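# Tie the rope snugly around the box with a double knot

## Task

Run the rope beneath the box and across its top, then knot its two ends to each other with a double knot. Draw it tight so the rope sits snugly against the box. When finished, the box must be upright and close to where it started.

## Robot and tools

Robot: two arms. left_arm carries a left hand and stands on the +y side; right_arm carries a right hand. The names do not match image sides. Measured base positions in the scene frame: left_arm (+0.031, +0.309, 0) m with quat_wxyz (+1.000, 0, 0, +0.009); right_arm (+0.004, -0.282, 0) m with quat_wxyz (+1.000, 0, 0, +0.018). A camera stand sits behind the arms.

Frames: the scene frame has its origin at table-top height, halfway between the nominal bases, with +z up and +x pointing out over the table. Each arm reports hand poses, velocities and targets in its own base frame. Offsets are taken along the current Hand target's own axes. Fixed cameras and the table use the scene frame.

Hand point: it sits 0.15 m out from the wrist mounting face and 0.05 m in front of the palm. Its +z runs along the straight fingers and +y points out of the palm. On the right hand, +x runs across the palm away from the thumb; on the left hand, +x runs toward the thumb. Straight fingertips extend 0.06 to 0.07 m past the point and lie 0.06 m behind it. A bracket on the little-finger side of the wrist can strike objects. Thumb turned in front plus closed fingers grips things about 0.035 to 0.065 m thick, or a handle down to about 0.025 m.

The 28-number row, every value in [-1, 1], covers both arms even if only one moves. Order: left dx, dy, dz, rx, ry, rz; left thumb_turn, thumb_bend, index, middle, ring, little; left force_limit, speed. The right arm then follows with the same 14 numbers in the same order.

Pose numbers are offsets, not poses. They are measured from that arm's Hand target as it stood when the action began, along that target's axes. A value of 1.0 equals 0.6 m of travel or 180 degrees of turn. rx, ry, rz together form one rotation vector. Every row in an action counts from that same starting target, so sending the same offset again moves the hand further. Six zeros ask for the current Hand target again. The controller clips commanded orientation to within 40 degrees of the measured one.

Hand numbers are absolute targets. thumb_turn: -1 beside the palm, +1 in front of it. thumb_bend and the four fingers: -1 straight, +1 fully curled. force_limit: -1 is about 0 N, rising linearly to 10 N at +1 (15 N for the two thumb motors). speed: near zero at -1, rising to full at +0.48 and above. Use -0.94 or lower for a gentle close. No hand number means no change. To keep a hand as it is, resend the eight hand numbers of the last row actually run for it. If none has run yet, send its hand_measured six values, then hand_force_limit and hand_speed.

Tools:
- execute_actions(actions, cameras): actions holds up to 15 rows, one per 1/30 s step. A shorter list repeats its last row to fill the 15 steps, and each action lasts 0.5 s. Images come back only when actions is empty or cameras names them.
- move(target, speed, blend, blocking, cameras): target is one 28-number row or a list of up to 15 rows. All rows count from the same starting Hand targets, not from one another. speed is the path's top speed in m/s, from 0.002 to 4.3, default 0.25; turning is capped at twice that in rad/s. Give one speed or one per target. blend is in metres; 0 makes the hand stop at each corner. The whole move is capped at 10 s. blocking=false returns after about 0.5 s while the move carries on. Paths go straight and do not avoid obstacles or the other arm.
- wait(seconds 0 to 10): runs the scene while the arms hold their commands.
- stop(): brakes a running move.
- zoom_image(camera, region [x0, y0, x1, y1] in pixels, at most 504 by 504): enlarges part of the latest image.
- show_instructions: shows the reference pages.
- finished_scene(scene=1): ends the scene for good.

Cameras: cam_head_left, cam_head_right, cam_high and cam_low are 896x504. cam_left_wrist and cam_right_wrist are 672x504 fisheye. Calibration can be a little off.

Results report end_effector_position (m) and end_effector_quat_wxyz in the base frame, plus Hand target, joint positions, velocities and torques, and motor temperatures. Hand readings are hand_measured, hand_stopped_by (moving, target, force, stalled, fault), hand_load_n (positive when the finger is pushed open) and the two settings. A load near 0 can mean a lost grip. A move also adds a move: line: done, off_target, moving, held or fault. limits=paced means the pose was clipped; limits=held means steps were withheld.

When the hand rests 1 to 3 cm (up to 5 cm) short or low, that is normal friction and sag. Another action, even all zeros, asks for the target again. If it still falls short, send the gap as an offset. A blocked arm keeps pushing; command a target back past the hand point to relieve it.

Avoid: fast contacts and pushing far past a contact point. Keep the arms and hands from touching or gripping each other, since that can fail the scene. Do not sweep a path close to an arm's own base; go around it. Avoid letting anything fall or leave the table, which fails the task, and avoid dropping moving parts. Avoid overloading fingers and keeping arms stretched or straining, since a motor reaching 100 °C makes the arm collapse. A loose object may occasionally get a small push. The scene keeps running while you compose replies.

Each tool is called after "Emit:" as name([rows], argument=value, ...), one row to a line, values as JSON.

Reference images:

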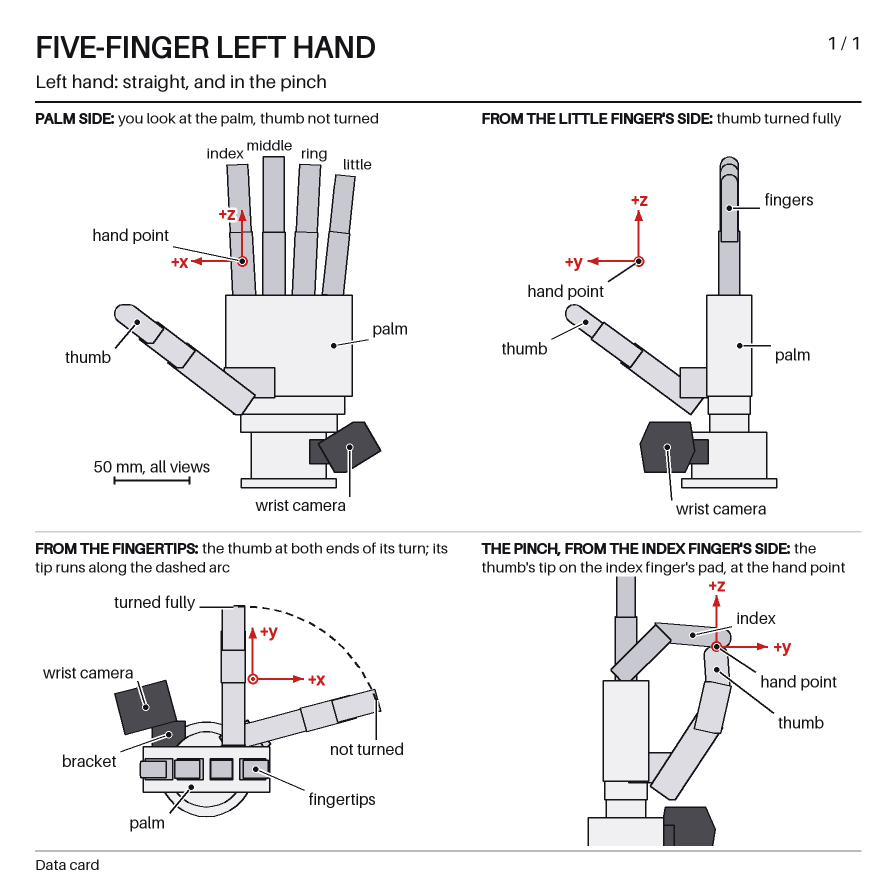

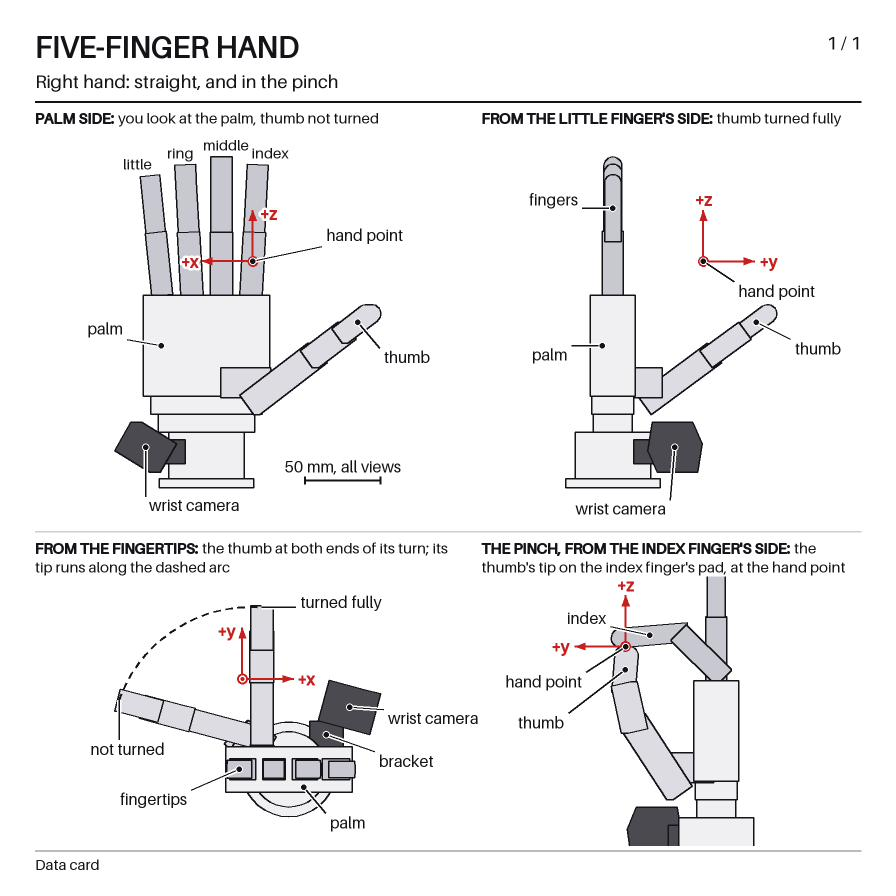

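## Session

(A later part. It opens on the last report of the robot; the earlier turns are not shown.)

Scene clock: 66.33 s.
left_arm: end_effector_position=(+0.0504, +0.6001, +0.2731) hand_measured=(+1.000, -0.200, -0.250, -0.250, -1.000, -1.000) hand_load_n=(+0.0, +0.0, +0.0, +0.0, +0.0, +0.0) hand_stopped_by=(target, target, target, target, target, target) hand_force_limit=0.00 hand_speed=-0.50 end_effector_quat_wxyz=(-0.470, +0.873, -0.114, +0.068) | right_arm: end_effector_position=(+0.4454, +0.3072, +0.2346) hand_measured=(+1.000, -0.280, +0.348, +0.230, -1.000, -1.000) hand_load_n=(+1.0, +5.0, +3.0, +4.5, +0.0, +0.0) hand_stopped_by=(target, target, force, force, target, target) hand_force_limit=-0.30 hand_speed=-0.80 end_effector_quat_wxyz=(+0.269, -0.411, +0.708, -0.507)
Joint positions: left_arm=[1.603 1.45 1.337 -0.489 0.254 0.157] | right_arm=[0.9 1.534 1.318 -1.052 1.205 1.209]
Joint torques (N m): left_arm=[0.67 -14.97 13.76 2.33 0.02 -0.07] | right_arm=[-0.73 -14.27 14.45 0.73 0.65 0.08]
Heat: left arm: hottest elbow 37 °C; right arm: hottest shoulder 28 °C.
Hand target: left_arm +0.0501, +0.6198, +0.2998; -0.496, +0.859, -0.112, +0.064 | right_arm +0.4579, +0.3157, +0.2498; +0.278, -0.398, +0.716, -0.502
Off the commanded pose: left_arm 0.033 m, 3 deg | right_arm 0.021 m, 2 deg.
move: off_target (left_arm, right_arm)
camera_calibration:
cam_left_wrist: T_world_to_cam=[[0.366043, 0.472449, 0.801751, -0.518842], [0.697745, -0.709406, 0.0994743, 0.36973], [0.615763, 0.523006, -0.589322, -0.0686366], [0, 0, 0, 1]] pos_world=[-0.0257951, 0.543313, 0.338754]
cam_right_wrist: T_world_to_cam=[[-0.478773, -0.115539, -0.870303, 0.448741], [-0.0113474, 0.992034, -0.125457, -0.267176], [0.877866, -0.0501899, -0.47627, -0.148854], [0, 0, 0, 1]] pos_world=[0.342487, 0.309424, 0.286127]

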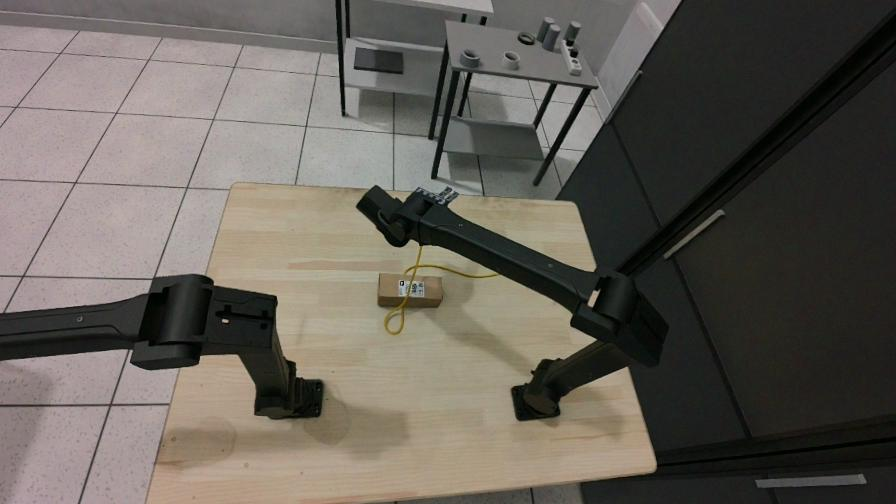

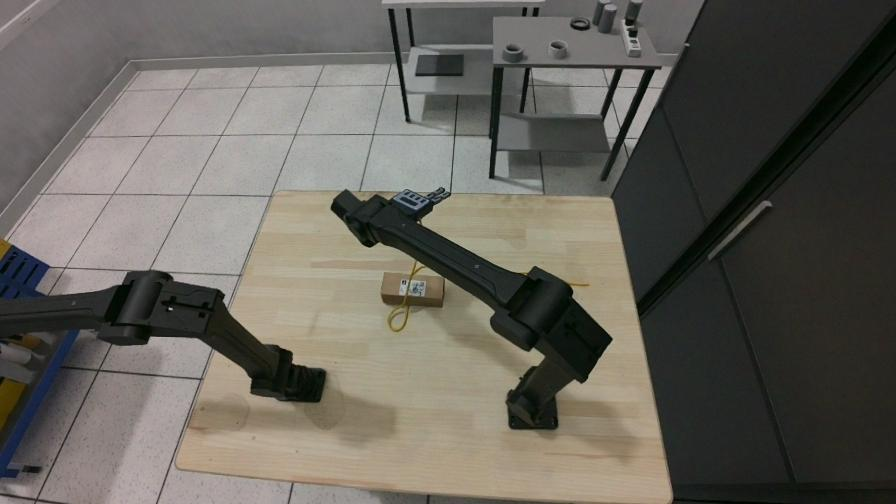

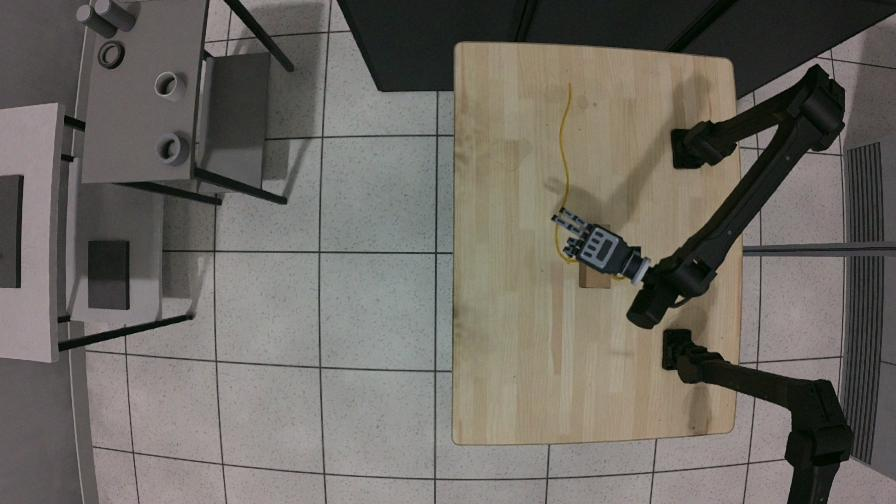

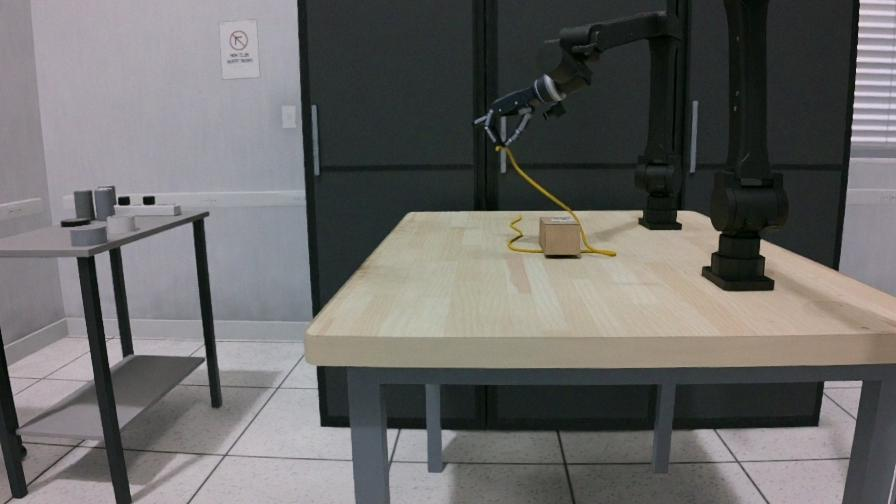

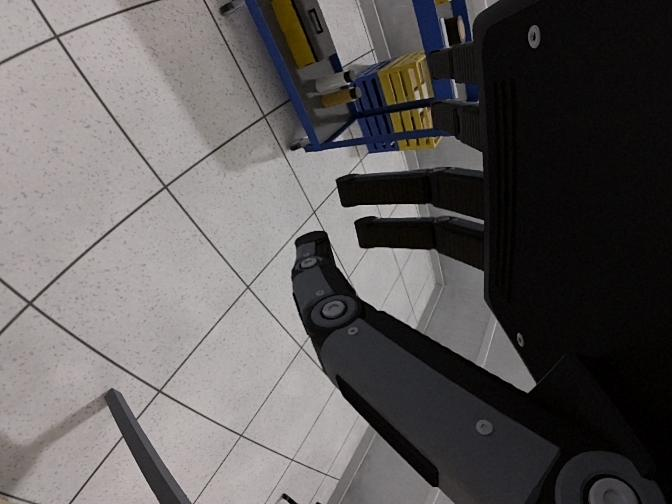

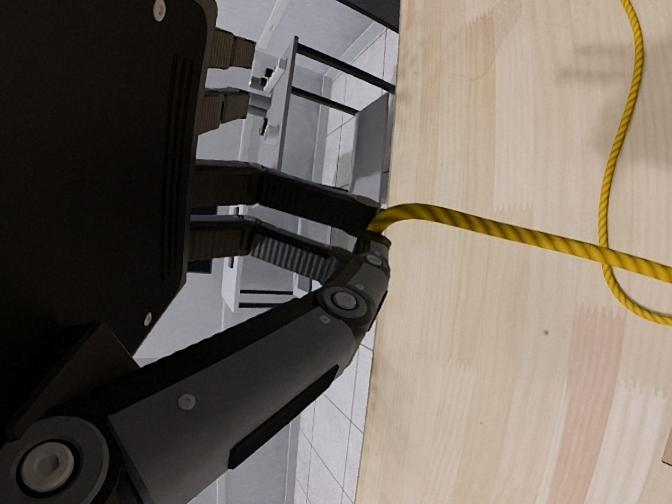

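Emit:
move([
  [0, 0, 0, 0, 0, 0, 1, -0.2, -0.25, -0.25, -1, -1, 0, -0.5, -0.1162, 0.18, 0.1375, 0, 0, 0, 1, -0.28, 0.35, 0.35, -1, -1, -0.3, -0.8],
  [0, 0, 0, 0, 0, 0, 1, -0.2, -0.25, -0.25, -1, -1, 0, -0.5, -0.1395, 0.319, 0.1947, 0, 0, 0, 1, -0.28, 0.35, 0.35, -1, -1, -0.3, -0.8],
], speed=0.2, blend=[0.03, 0], cameras=["all"])

Scene clock: 68.73 s.
left_arm: end_effector_position=(+0.0504, +0.6001, +0.2731) hand_measured=(+1.000, -0.200, -0.250, -0.250, -1.000, -1.000) hand_load_n=(+0.0, +0.5, +0.0, +0.0, +0.0, +0.0) hand_stopped_by=(target, target, target, target, target, target) hand_force_limit=0.00 hand_speed=-0.50 end_effector_quat_wxyz=(-0.470, +0.873, -0.114, +0.068) | right_arm: end_effector_position=(+0.5301, +0.3641, +0.0290) hand_measured=(+1.000, -0.280, +0.348, +0.230, -1.000, -1.000) hand_load_n=(+1.0, +5.0, +3.5, +4.5, +0.0, +0.0) hand_stopped_by=(target, target, force, force, target, target) hand_force_limit=-0.30 hand_speed=-0.80 end_effector_quat_wxyz=(+0.276, -0.404, +0.713, -0.503)
Joint positions: left_arm=[1.603 1.45 1.337 -0.489 0.254 0.157] | right_arm=[0.845 1.973 1.318 -0.475 1.182 1.086]
Joint torques (N m): left_arm=[0.67 -14.97 13.75 2.33 0.02 -0.07] | right_arm=[-0.62 -20.37 9.62 1.85 0.63 -0.11]
Heat: left arm: hottest elbow 37 °C; right arm: hottest shoulder 29 °C.
Hand target: left_arm +0.0501, +0.6198, +0.2998; -0.496, +0.859, -0.112, +0.064 | right_arm +0.5398, +0.3632, +0.0300; +0.278, -0.398, +0.716, -0.502
Off the commanded pose: left_arm 0.033 m, 3 deg | right_arm 0.010 m, 1 deg.
move: off_target (left_arm)
camera_calibration:
cam_left_wrist: T_world_to_cam=[[0.366043, 0.472449, 0.801751, -0.518842], [0.697745, -0.709406, 0.0994743, 0.36973], [0.615763, 0.523006, -0.589322, -0.0686366], [0, 0, 0, 1]] pos_world=[-0.0257951, 0.543313, 0.338754]
cam_right_wrist: T_world_to_cam=[[-0.469175, -0.0944537, -0.87804, 0.304413], [-0.00515823, 0.99454, -0.10423, -0.353215], [0.88309, -0.0443729, -0.4671, -0.323494], [0, 0, 0, 1]] pos_world=[0.426675, 0.365685, 0.0793669]

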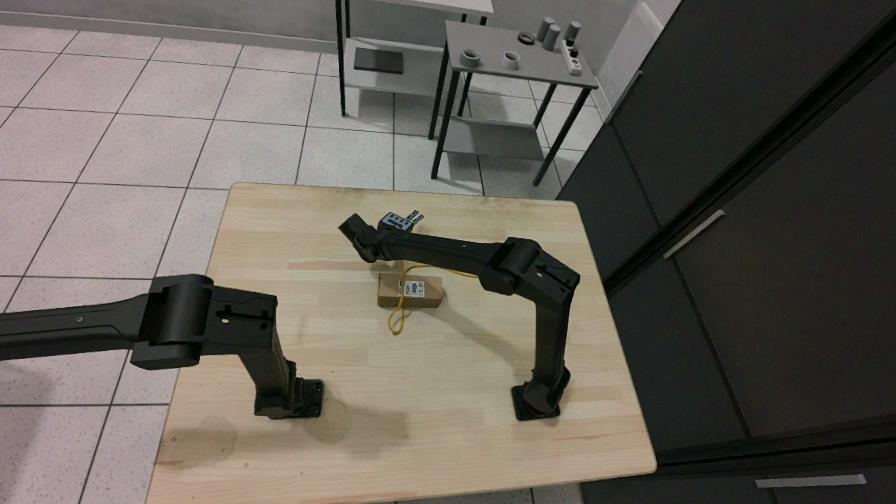

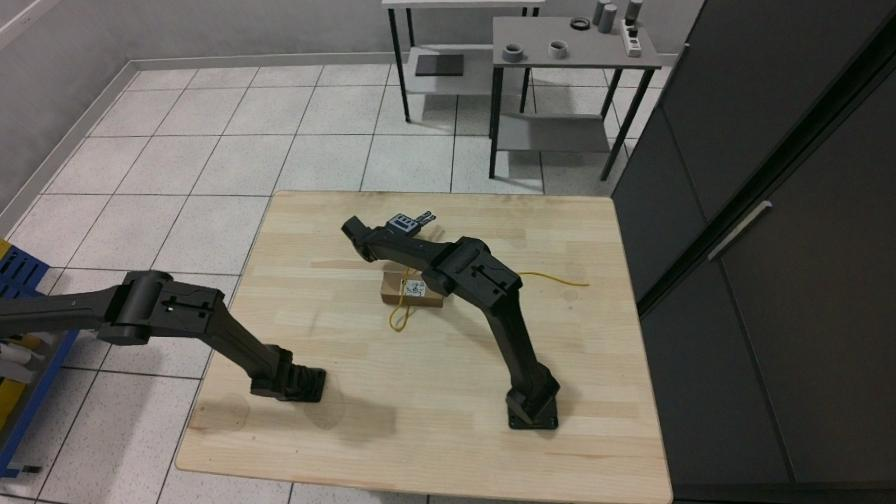

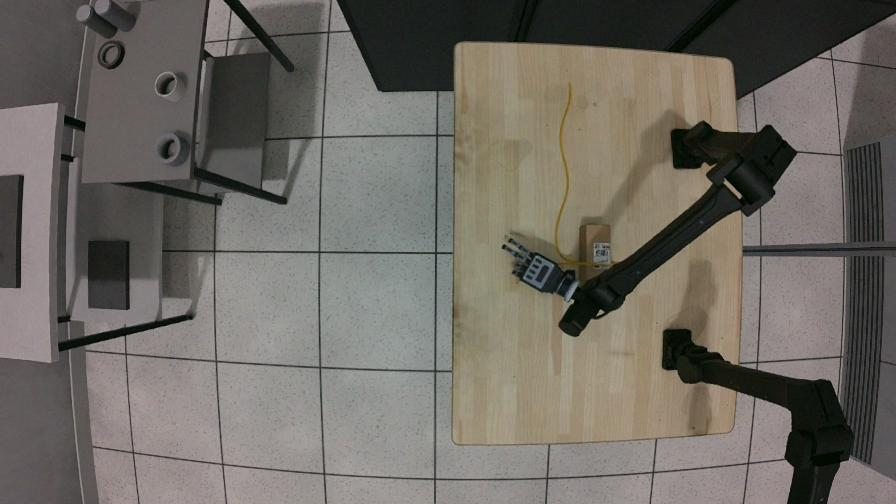

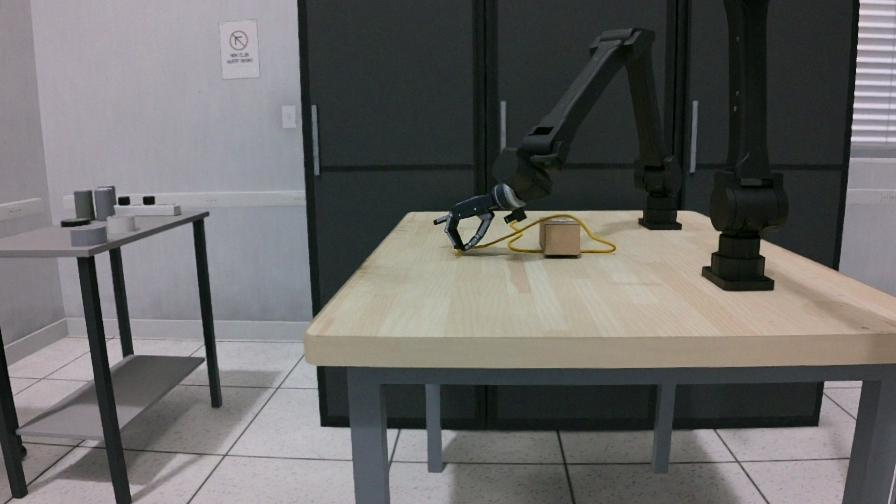

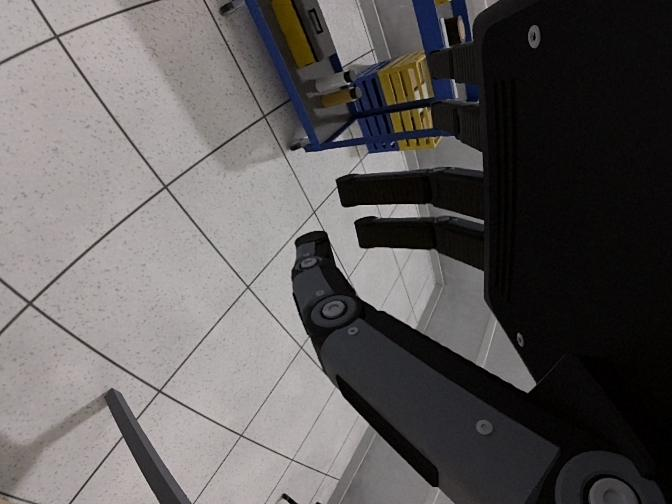

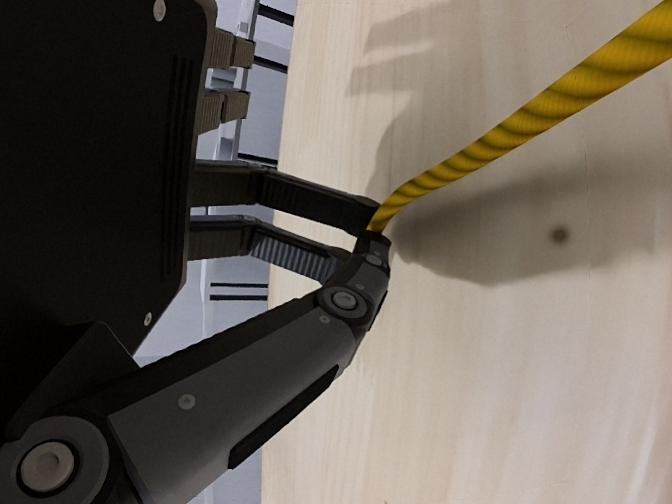

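Emit:
move(target=[0, 0, 0, 0, 0, 0, 1, -0.2, -0.25, -0.25, -1, -1, 0, -0.5, 0, 0.01, 0.004, 0, 0, 0, 1, -0.3, -0.3, -0.3, -1, -1, -0.3, -0.5], speed=0.1, cameras=["cam_right_wrist"])

Scene clock: 69.63 s.
left_arm: end_effector_position=(+0.0504, +0.6001, +0.2731) hand_measured=(+1.000, -0.200, -0.250, -0.250, -1.000, -1.000) hand_load_n=(+0.0, +0.0, +0.0, +0.0, +0.0, +0.0) hand_stopped_by=(target, target, target, target, target, target) hand_force_limit=0.00 hand_speed=-0.50 end_effector_quat_wxyz=(-0.470, +0.873, -0.114, +0.068) | right_arm: end_effector_position=(+0.5320, +0.3662, +0.0303) hand_measured=(+1.000, -0.300, -0.300, -0.300, -1.000, -1.000) hand_load_n=(+0.0, +0.0, +0.0, +0.0, +0.0, +0.0) hand_stopped_by=(target, target, target, target, target, target) hand_force_limit=-0.30 hand_speed=-0.50 end_effector_quat_wxyz=(+0.281, -0.400, +0.714, -0.501)
Joint positions: left_arm=[1.603 1.45 1.337 -0.489 0.254 0.157] | right_arm=[0.845 1.973 1.318 -0.46 1.182 1.085]
Joint torques (N m): left_arm=[0.67 -14.97 13.76 2.32 0.02 -0.07] | right_arm=[-0.79 -19.49 9.29 1.8 0.63 -0.1]
Heat: left arm: hottest elbow 38 °C; right arm: hottest shoulder 29 °C.
Hand target: left_arm +0.0501, +0.6198, +0.2998; -0.496, +0.859, -0.112, +0.064 | right_arm +0.5399, +0.3631, +0.0235; +0.278, -0.398, +0.716, -0.502
Off the commanded pose: left_arm 0.033 m, 3 deg | right_arm 0.011 m, 1 deg.
move: off_target (left_arm, right_arm)
camera_calibration:
cam_right_wrist: T_world_to_cam=[[-0.460842, -0.0857903, -0.883326, 0.299157], [-0.0047453, 0.995541, -0.0942132, -0.355992], [0.887469, -0.0392257, -0.459194, -0.328894], [0, 0, 0, 1]] pos_world=[0.428059, 0.367168, 0.0796881]
Images, in order (width x height): cam_right_wrist 672x504.

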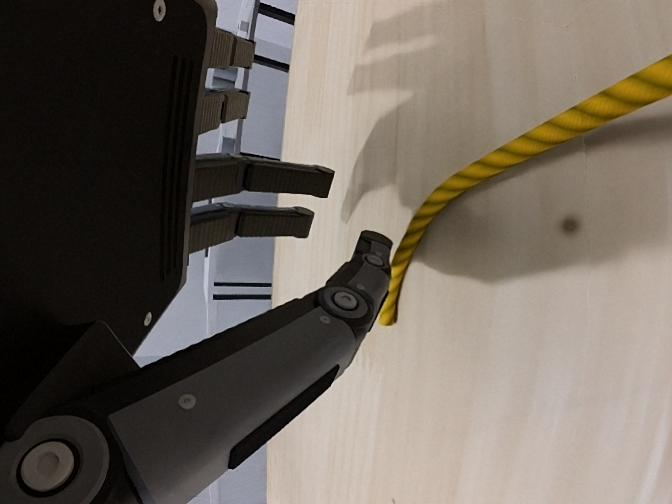

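Emit:
move([
  [0, 0, 0, 0, 0, 0, 1, -0.2, -0.25, -0.25, -1, -1, 0, -0.5, 0.0825, -0.2357, -0.1148, 0, 0, 0, 1, -0.28, -0.12, -0.12, -1, -1, -0.3, -0.5],
  [0, 0, 0, 0, 0, 0, 1, -0.2, -0.25, -0.25, -1, -1, 0, -0.5, 0.8965, -0.239, 0.1422, 0.0333, -0.094, -0.0342, 1, -0.28, -0.12, -0.12, -1, -1, -0.3, -0.5],
], speed=0.3, blend=[0.05, 0], cameras=["cam_high", "cam_head_left", "cam_right_wrist"])

Emit:
zoom_image(camera="cam_high", region=[480, 180, 680, 340])

Scene clock: 73.20 s.
left_arm: end_effector_position=(+0.0504, +0.6001, +0.2731) hand_measured=(+1.000, -0.200, -0.250, -0.250, -1.000, -1.000) hand_load_n=(+0.0, +0.0, +0.0, +0.0, +0.0, +0.0) hand_stopped_by=(target, target, target, target, target, target) hand_force_limit=0.00 hand_speed=-0.50 end_effector_quat_wxyz=(-0.470, +0.873, -0.114, +0.068) | right_arm: end_effector_position=(+0.3569, -0.1493, +0.1145) hand_measured=(+1.000, -0.280, -0.120, -0.120, -1.000, -1.000) hand_load_n=(+0.0, +0.0, +0.0, +0.0, +0.0, +0.0) hand_stopped_by=(target, target, target, target, target, target) hand_force_limit=-0.30 hand_speed=-0.50 end_effector_quat_wxyz=(+0.374, -0.493, +0.629, -0.471)
Joint positions: left_arm=[1.603 1.45 1.337 -0.489 0.254 0.157] | right_arm=[-0.648 0.945 0.303 0.337 -0.397 -0.115]
Joint torques (N m): left_arm=[0.62 -14.97 13.75 2.35 0.02 -0.07] | right_arm=[-0.73 -4.19 11.85 2.97 -0.18 -0.13]
Heat: left arm: hottest elbow 38 °C; right arm: hottest shoulder 28 °C.
Hand target: left_arm +0.0501, +0.6198, +0.2998; -0.496, +0.859, -0.112, +0.064 | right_arm +0.3652, -0.1617, +0.1296; +0.374, -0.490, +0.618, -0.489
Off the commanded pose: left_arm 0.033 m, 3 deg | right_arm 0.021 m, 2 deg.
move: off_target (left_arm, right_arm)
camera_calibration:
cam_right_wrist: T_world_to_cam=[[-0.354071, -0.232576, -0.905838, 0.191188], [-0.303078, 0.944847, -0.124126, 0.266623], [0.884747, 0.230591, -0.405032, -0.119994], [0, 0, 0, 1]] pos_world=[0.254666, -0.179783, 0.157679]
Images, in order (width x height): cam_head_left 896x504, cam_high 896x504, cam_right_wrist 672x504.

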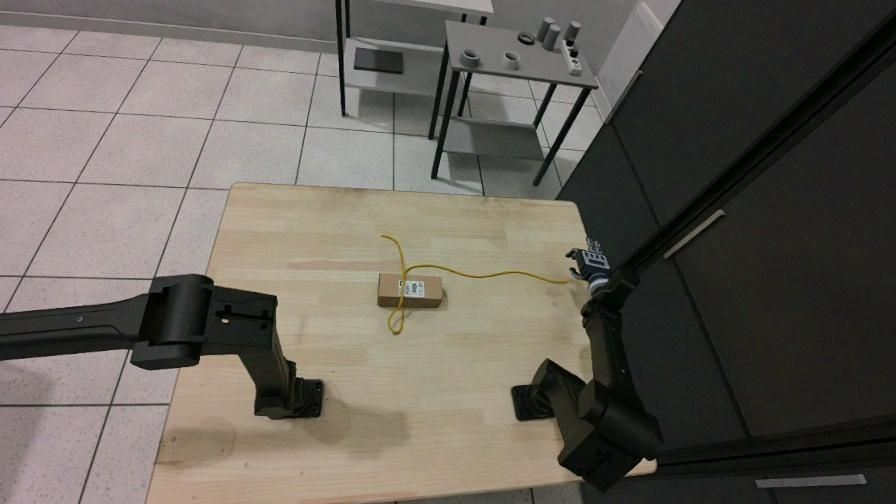

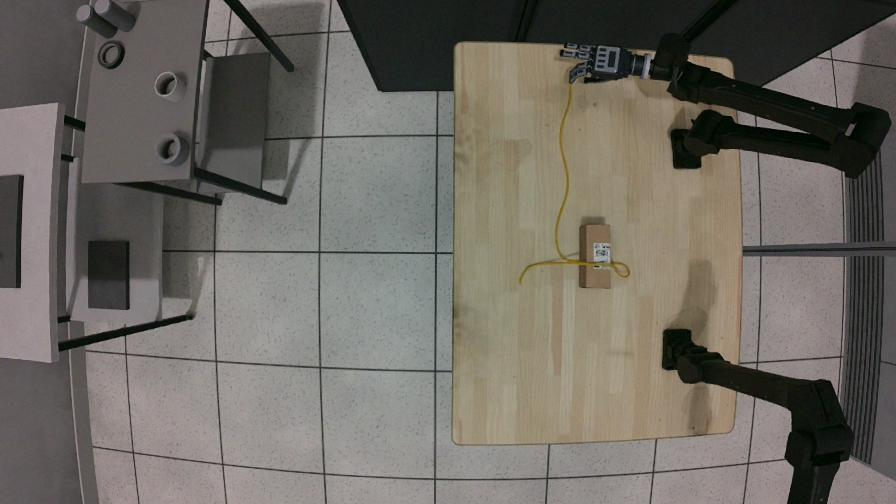

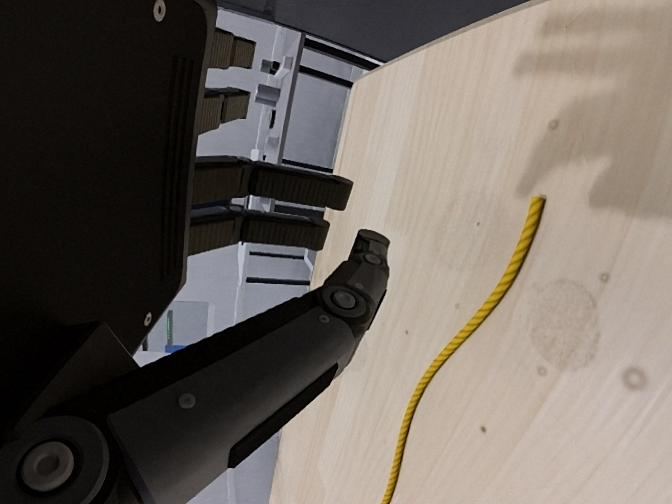

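Scaled by 2.520 from the camera's 896x504 image, which has a finer 1280x720 frame.

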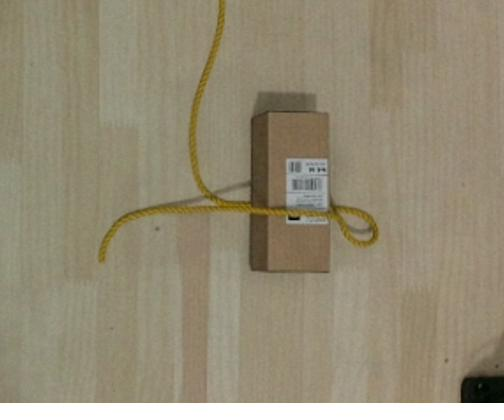

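Emit:
move(target=[0, 0, 0, 0, 0, 0, 1, -0.2, -0.25, -0.25, -1, -1, 0, -0.5, 0.012, 0.1388, 0.0205, 0.0222, -0.0431, -0.0108, 1, -0.28, -0.12, -0.12, -1, -1, -0.3, -0.5], speed=0.2, cameras=["cam_right_wrist"])

Scene clock: 75.40 s.
left_arm: end_effector_position=(+0.0504, +0.6001, +0.2731) hand_measured=(+1.000, -0.200, -0.250, -0.250, -1.000, -1.000) hand_load_n=(+0.0, +0.0, +0.0, +0.0, +0.0, +0.0) hand_stopped_by=(target, target, target, target, target, target) hand_force_limit=0.00 hand_speed=-0.50 end_effector_quat_wxyz=(-0.470, +0.873, -0.114, +0.068) | right_arm: end_effector_position=(+0.3582, -0.1656, +0.0478) hand_measured=(+1.000, -0.280, -0.120, -0.120, -1.000, -1.000) hand_load_n=(+0.0, +0.0, +0.0, +0.0, -0.5, +0.0) hand_stopped_by=(target, target, target, target, target, target) hand_force_limit=-0.30 hand_speed=-0.50 end_effector_quat_wxyz=(-0.423, +0.525, -0.561, +0.481)
Joint positions: left_arm=[1.603 1.45 1.337 -0.489 0.254 0.157] | right_arm=[-0.785 1.431 0.239 0.96 -0.674 -0.177]
Joint torques (N m): left_arm=[0.67 -14.97 13.75 2.33 0.02 -0.07] | right_arm=[-0.62 -7.36 5 2.86 -0.23 0.08]
Heat: left arm: hottest elbow 38 °C; right arm: hottest shoulder 28 °C.
Hand target: left_arm +0.0501, +0.6198, +0.2998; -0.496, +0.859, -0.112, +0.064 | right_arm +0.3550, -0.1681, +0.0458; -0.423, +0.519, -0.565, +0.482
Off the commanded pose: left_arm 0.033 m, 3 deg | right_arm 0.004 m, 1 deg.
move: off_target (left_arm)
camera_calibration:
cam_right_wrist: T_world_to_cam=[[-0.228595, -0.322354, -0.918603, 0.0682166], [-0.420448, 0.88374, -0.205491, 0.309924], [0.878048, 0.339251, -0.337552, -0.127298], [0, 0, 0, 1]] pos_world=[0.257675, -0.208717, 0.083381]
Images, in order (width x height): cam_right_wrist 672x504.

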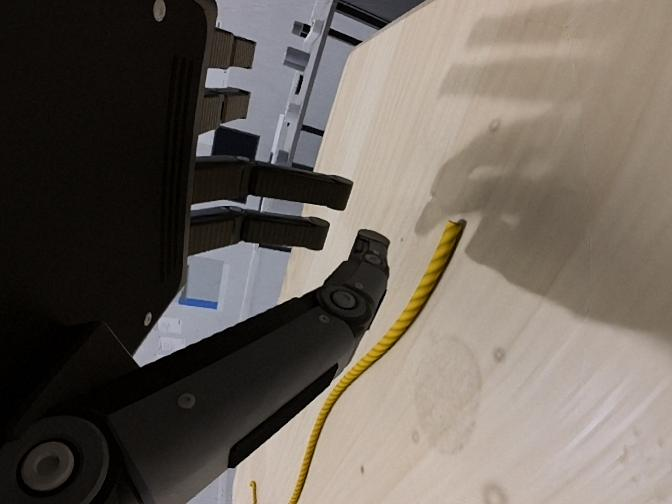

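Emit:
move(target=[0, 0, 0, 0, 0, 0, 1, -0.2, -0.25, -0.25, -1, -1, 0, -0.5, 0, 0.0575, -0.0067, 0, 0, 0, 1, -0.28, -0.12, -0.12, -1, -1, -0.3, -0.5], speed=0.12, cameras=["cam_right_wrist"])

Emit:
zoom_image(camera="cam_right_wrist", region=[280, 150, 520, 350])

Scene clock: 76.97 s.
left_arm: end_effector_position=(+0.0504, +0.6001, +0.2731) hand_measured=(+1.000, -0.200, -0.250, -0.250, -1.000, -1.000) hand_load_n=(+0.0, +0.0, +0.0, +0.0, +0.0, +0.0) hand_stopped_by=(target, target, target, target, target, target) hand_force_limit=0.00 hand_speed=-0.50 end_effector_quat_wxyz=(-0.470, +0.873, -0.114, +0.068) | right_arm: end_effector_position=(+0.3485, -0.1653, +0.0144) hand_measured=(+1.000, -0.280, -0.120, -0.120, -1.000, -1.000) hand_load_n=(+0.0, +0.0, +0.0, +0.0, +0.0, +0.0) hand_stopped_by=(target, target, target, target, target, target) hand_force_limit=-0.30 hand_speed=-0.50 end_effector_quat_wxyz=(-0.425, +0.522, -0.563, +0.479)
Joint positions: left_arm=[1.603 1.45 1.337 -0.489 0.254 0.157] | right_arm=[-0.814 1.632 0.214 1.18 -0.702 -0.177]
Joint torques (N m): left_arm=[0.67 -14.97 13.75 2.33 0.02 -0.07] | right_arm=[-0.85 -8.18 2.95 2.88 -0.22 -0.03]
Heat: left arm: hottest elbow 38 °C; right arm: hottest shoulder 28 °C.
Hand target: left_arm +0.0501, +0.6198, +0.2998; -0.496, +0.859, -0.112, +0.064 | right_arm +0.3449, -0.1677, +0.0126; -0.423, +0.519, -0.565, +0.482
Off the commanded pose: left_arm 0.033 m, 3 deg | right_arm 0.005 m, 1 deg.
move: off_target (left_arm)
camera_calibration:
cam_right_wrist: T_world_to_cam=[[-0.228172, -0.314321, -0.921488, 0.036714], [-0.418938, 0.886052, -0.1985, 0.298457], [0.878879, 0.340754, -0.333854, -0.130238], [0, 0, 0, 1]] pos_world=[0.247876, -0.208529, 0.0495947]
Images, in order (width x height): cam_right_wrist 672x504.

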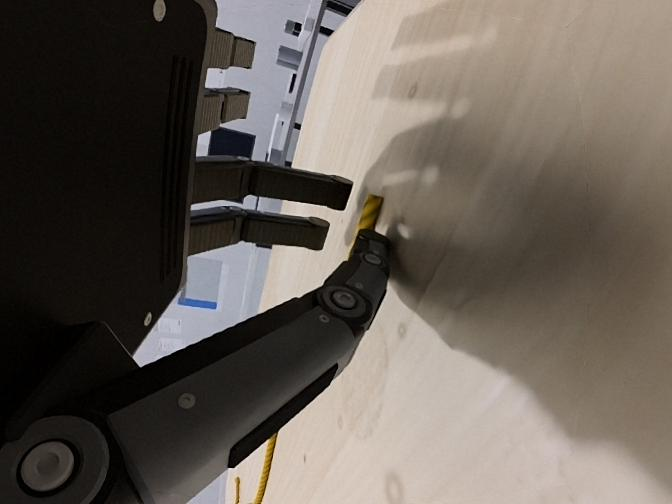

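Scaled by 2.100 from the camera's 672x504 image, which has a finer 960x720 frame.

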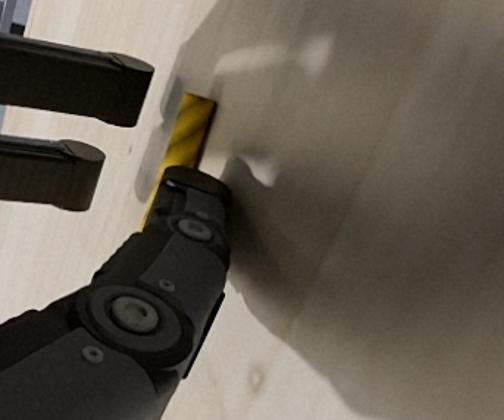

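Emit:
move(target=[0, 0, 0, 0, 0, 0, 1, -0.2, -0.25, -0.25, -1, -1, 0, -0.5, 0, 0, 0, 0, 0, 0, 1, -0.28, 0.35, 0.35, -1, -1, -0.3, -0.8], speed=0.12, cameras=["cam_right_wrist"])

Emit:
zoom_image(camera="cam_right_wrist", region=[280, 150, 520, 350])

Scene clock: 78.30 s.
left_arm: end_effector_position=(+0.0504, +0.6001, +0.2731) hand_measured=(+1.000, -0.200, -0.250, -0.250, -1.000, -1.000) hand_load_n=(+0.0, +0.0, +0.0, +0.0, +0.0, +0.0) hand_stopped_by=(target, target, target, target, target, target) hand_force_limit=0.00 hand_speed=-0.50 end_effector_quat_wxyz=(-0.470, +0.873, -0.114, +0.068) | right_arm: end_effector_position=(+0.3486, -0.1654, +0.0147) hand_measured=(+1.000, -0.282, +0.350, +0.246, -1.000, -1.000) hand_load_n=(+1.5, +6.5, +2.5, +7.0, +0.0, +0.0) hand_stopped_by=(target, target, target, force, target, target) hand_force_limit=-0.30 hand_speed=-0.80 end_effector_quat_wxyz=(-0.425, +0.522, -0.563, +0.480)
Joint positions: left_arm=[1.603 1.45 1.337 -0.489 0.254 0.157] | right_arm=[-0.815 1.633 0.214 1.183 -0.703 -0.177]
Joint torques (N m): left_arm=[0.67 -14.92 13.75 2.32 0.02 -0.07] | right_arm=[-0.79 -8.35 2.96 2.8 -0.2 -0.02]
Heat: left arm: hottest elbow 39 °C; right arm: hottest shoulder 28 °C.
Hand target: left_arm +0.0501, +0.6198, +0.2998; -0.496, +0.859, -0.112, +0.064 | right_arm +0.3449, -0.1677, +0.0125; -0.423, +0.519, -0.565, +0.482
Off the commanded pose: left_arm 0.033 m, 3 deg | right_arm 0.005 m, 1 deg.
move: off_target (left_arm)
camera_calibration:
cam_right_wrist: T_world_to_cam=[[-0.226756, -0.315558, -0.921414, 0.0361596], [-0.418987, 0.885647, -0.200198, 0.298574], [0.879222, 0.340665, -0.333041, -0.130314], [0, 0, 0, 1]] pos_world=[0.247873, -0.208628, 0.0496922]
Images, in order (width x height): cam_right_wrist 672x504.

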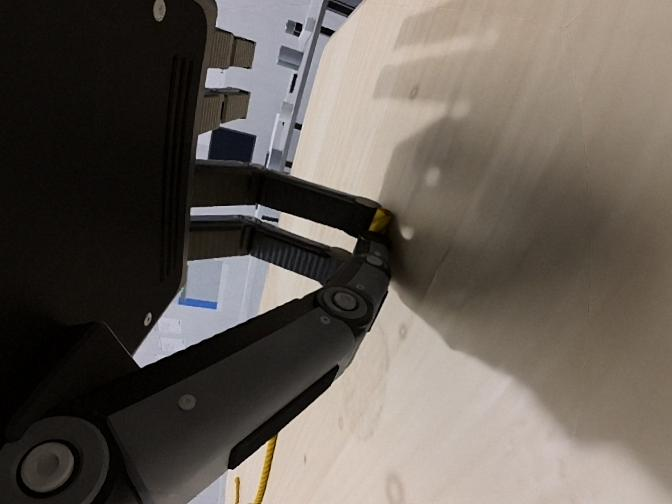

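Scaled by 2.100 from the camera's 672x504 image, which has a finer 960x720 frame.

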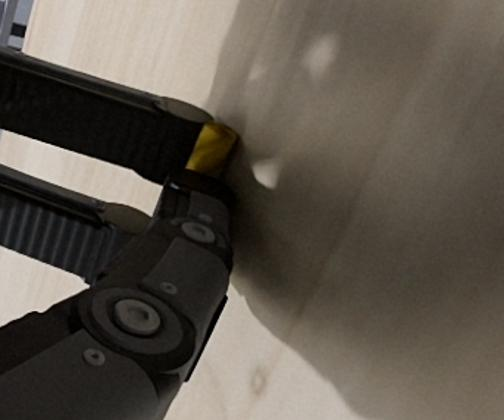

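Emit:
move([
  [0, 0, 0, 0, 0, 0, 1, -0.2, -0.25, -0.25, -1, -1, 0, -0.5, -0.0052, -0.3075, -0.0557, 0, 0, 0, 1, -0.28, 0.35, 0.35, -1, -1, -0.3, -0.8],
  [0, 0, 0, 0, 0, 0, 1, -0.2, -0.25, -0.25, -1, -1, 0, -0.5, -0.6477, -0.43, 0.0732, -0.0267, 0.0590, 0.0106, 1, -0.28, 0.35, 0.35, -1, -1, -0.3, -0.8],
], speed=0.25, blend=[0.08, 0], cameras=["cam_high", "cam_low", "cam_right_wrist", "cam_head_left"])

Scene clock: 82.50 s.
left_arm: end_effector_position=(+0.0504, +0.6001, +0.2731) hand_measured=(+1.000, -0.200, -0.250, -0.250, -1.000, -1.000) hand_load_n=(+0.0, +0.0, +0.0, +0.0, +0.0, +0.0) hand_stopped_by=(target, target, target, target, target, target) hand_force_limit=0.00 hand_speed=-0.50 end_effector_quat_wxyz=(-0.470, +0.873, -0.114, +0.068) | right_arm: end_effector_position=(+0.4621, +0.2028, +0.2272) hand_measured=(+1.000, -0.282, +0.350, +0.246, -1.000, -1.000) hand_load_n=(+1.5, +7.0, +2.5, +7.0, +0.0, +0.0) hand_stopped_by=(target, target, target, force, target, target) hand_force_limit=-0.30 hand_speed=-0.80 end_effector_quat_wxyz=(+0.339, -0.492, +0.628, -0.498)
Joint positions: left_arm=[1.603 1.45 1.337 -0.489 0.254 0.157] | right_arm=[0.666 1.199 0.839 -0.108 0.92 0.316]
Joint torques (N m): left_arm=[0.62 -14.97 13.75 2.33 0.02 -0.07] | right_arm=[0.67 -9.41 15.24 1.57 0.45 0.08]
Heat: left arm: hottest elbow 39 °C; right arm: hottest shoulder 28 °C.
Hand target: left_arm +0.0501, +0.6198, +0.2998; -0.496, +0.859, -0.112, +0.064 | right_arm +0.4744, +0.2148, +0.2503; +0.355, -0.480, +0.630, -0.497
Off the commanded pose: left_arm 0.033 m, 3 deg | right_arm 0.029 m, 2 deg.
move: off_target (left_arm, right_arm)
camera_calibration:
cam_right_wrist: T_world_to_cam=[[-0.380478, -0.274036, -0.883256, 0.427827], [-0.254375, 0.949259, -0.184937, -0.0298087], [0.889117, 0.154313, -0.43088, -0.229309], [0, 0, 0, 1]] pos_world=[0.359079, 0.180922, 0.273563]
Images, in order (width x height): cam_head_left 896x504, cam_high 896x504, cam_low 896x504, cam_right_wrist 672x504.

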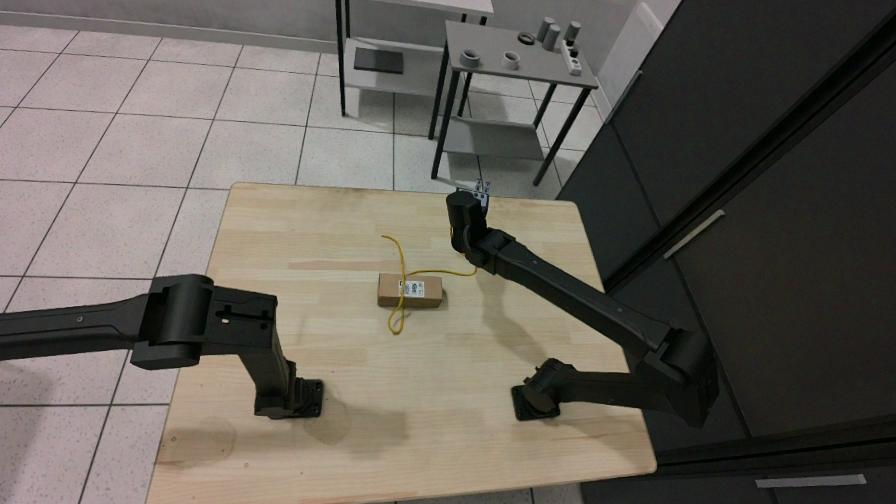

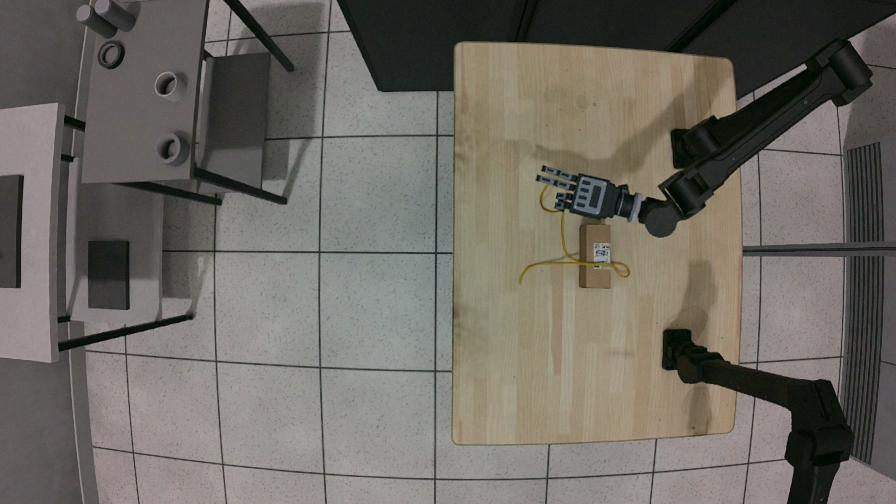

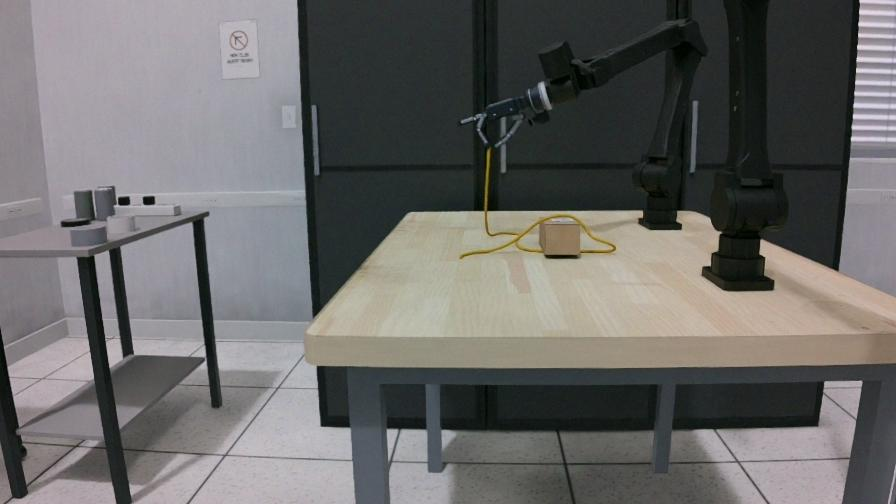

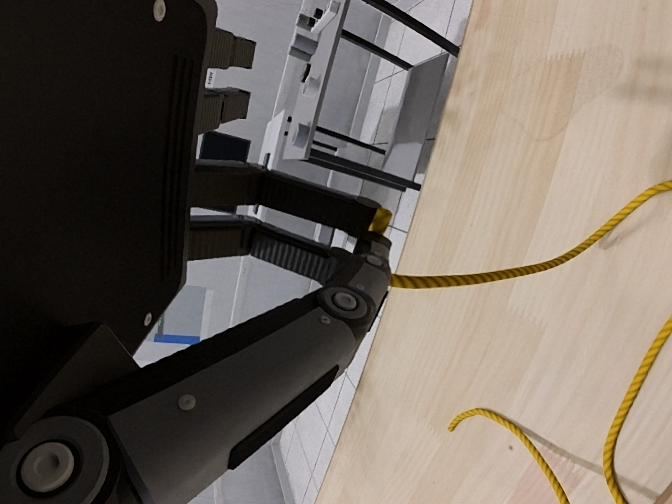

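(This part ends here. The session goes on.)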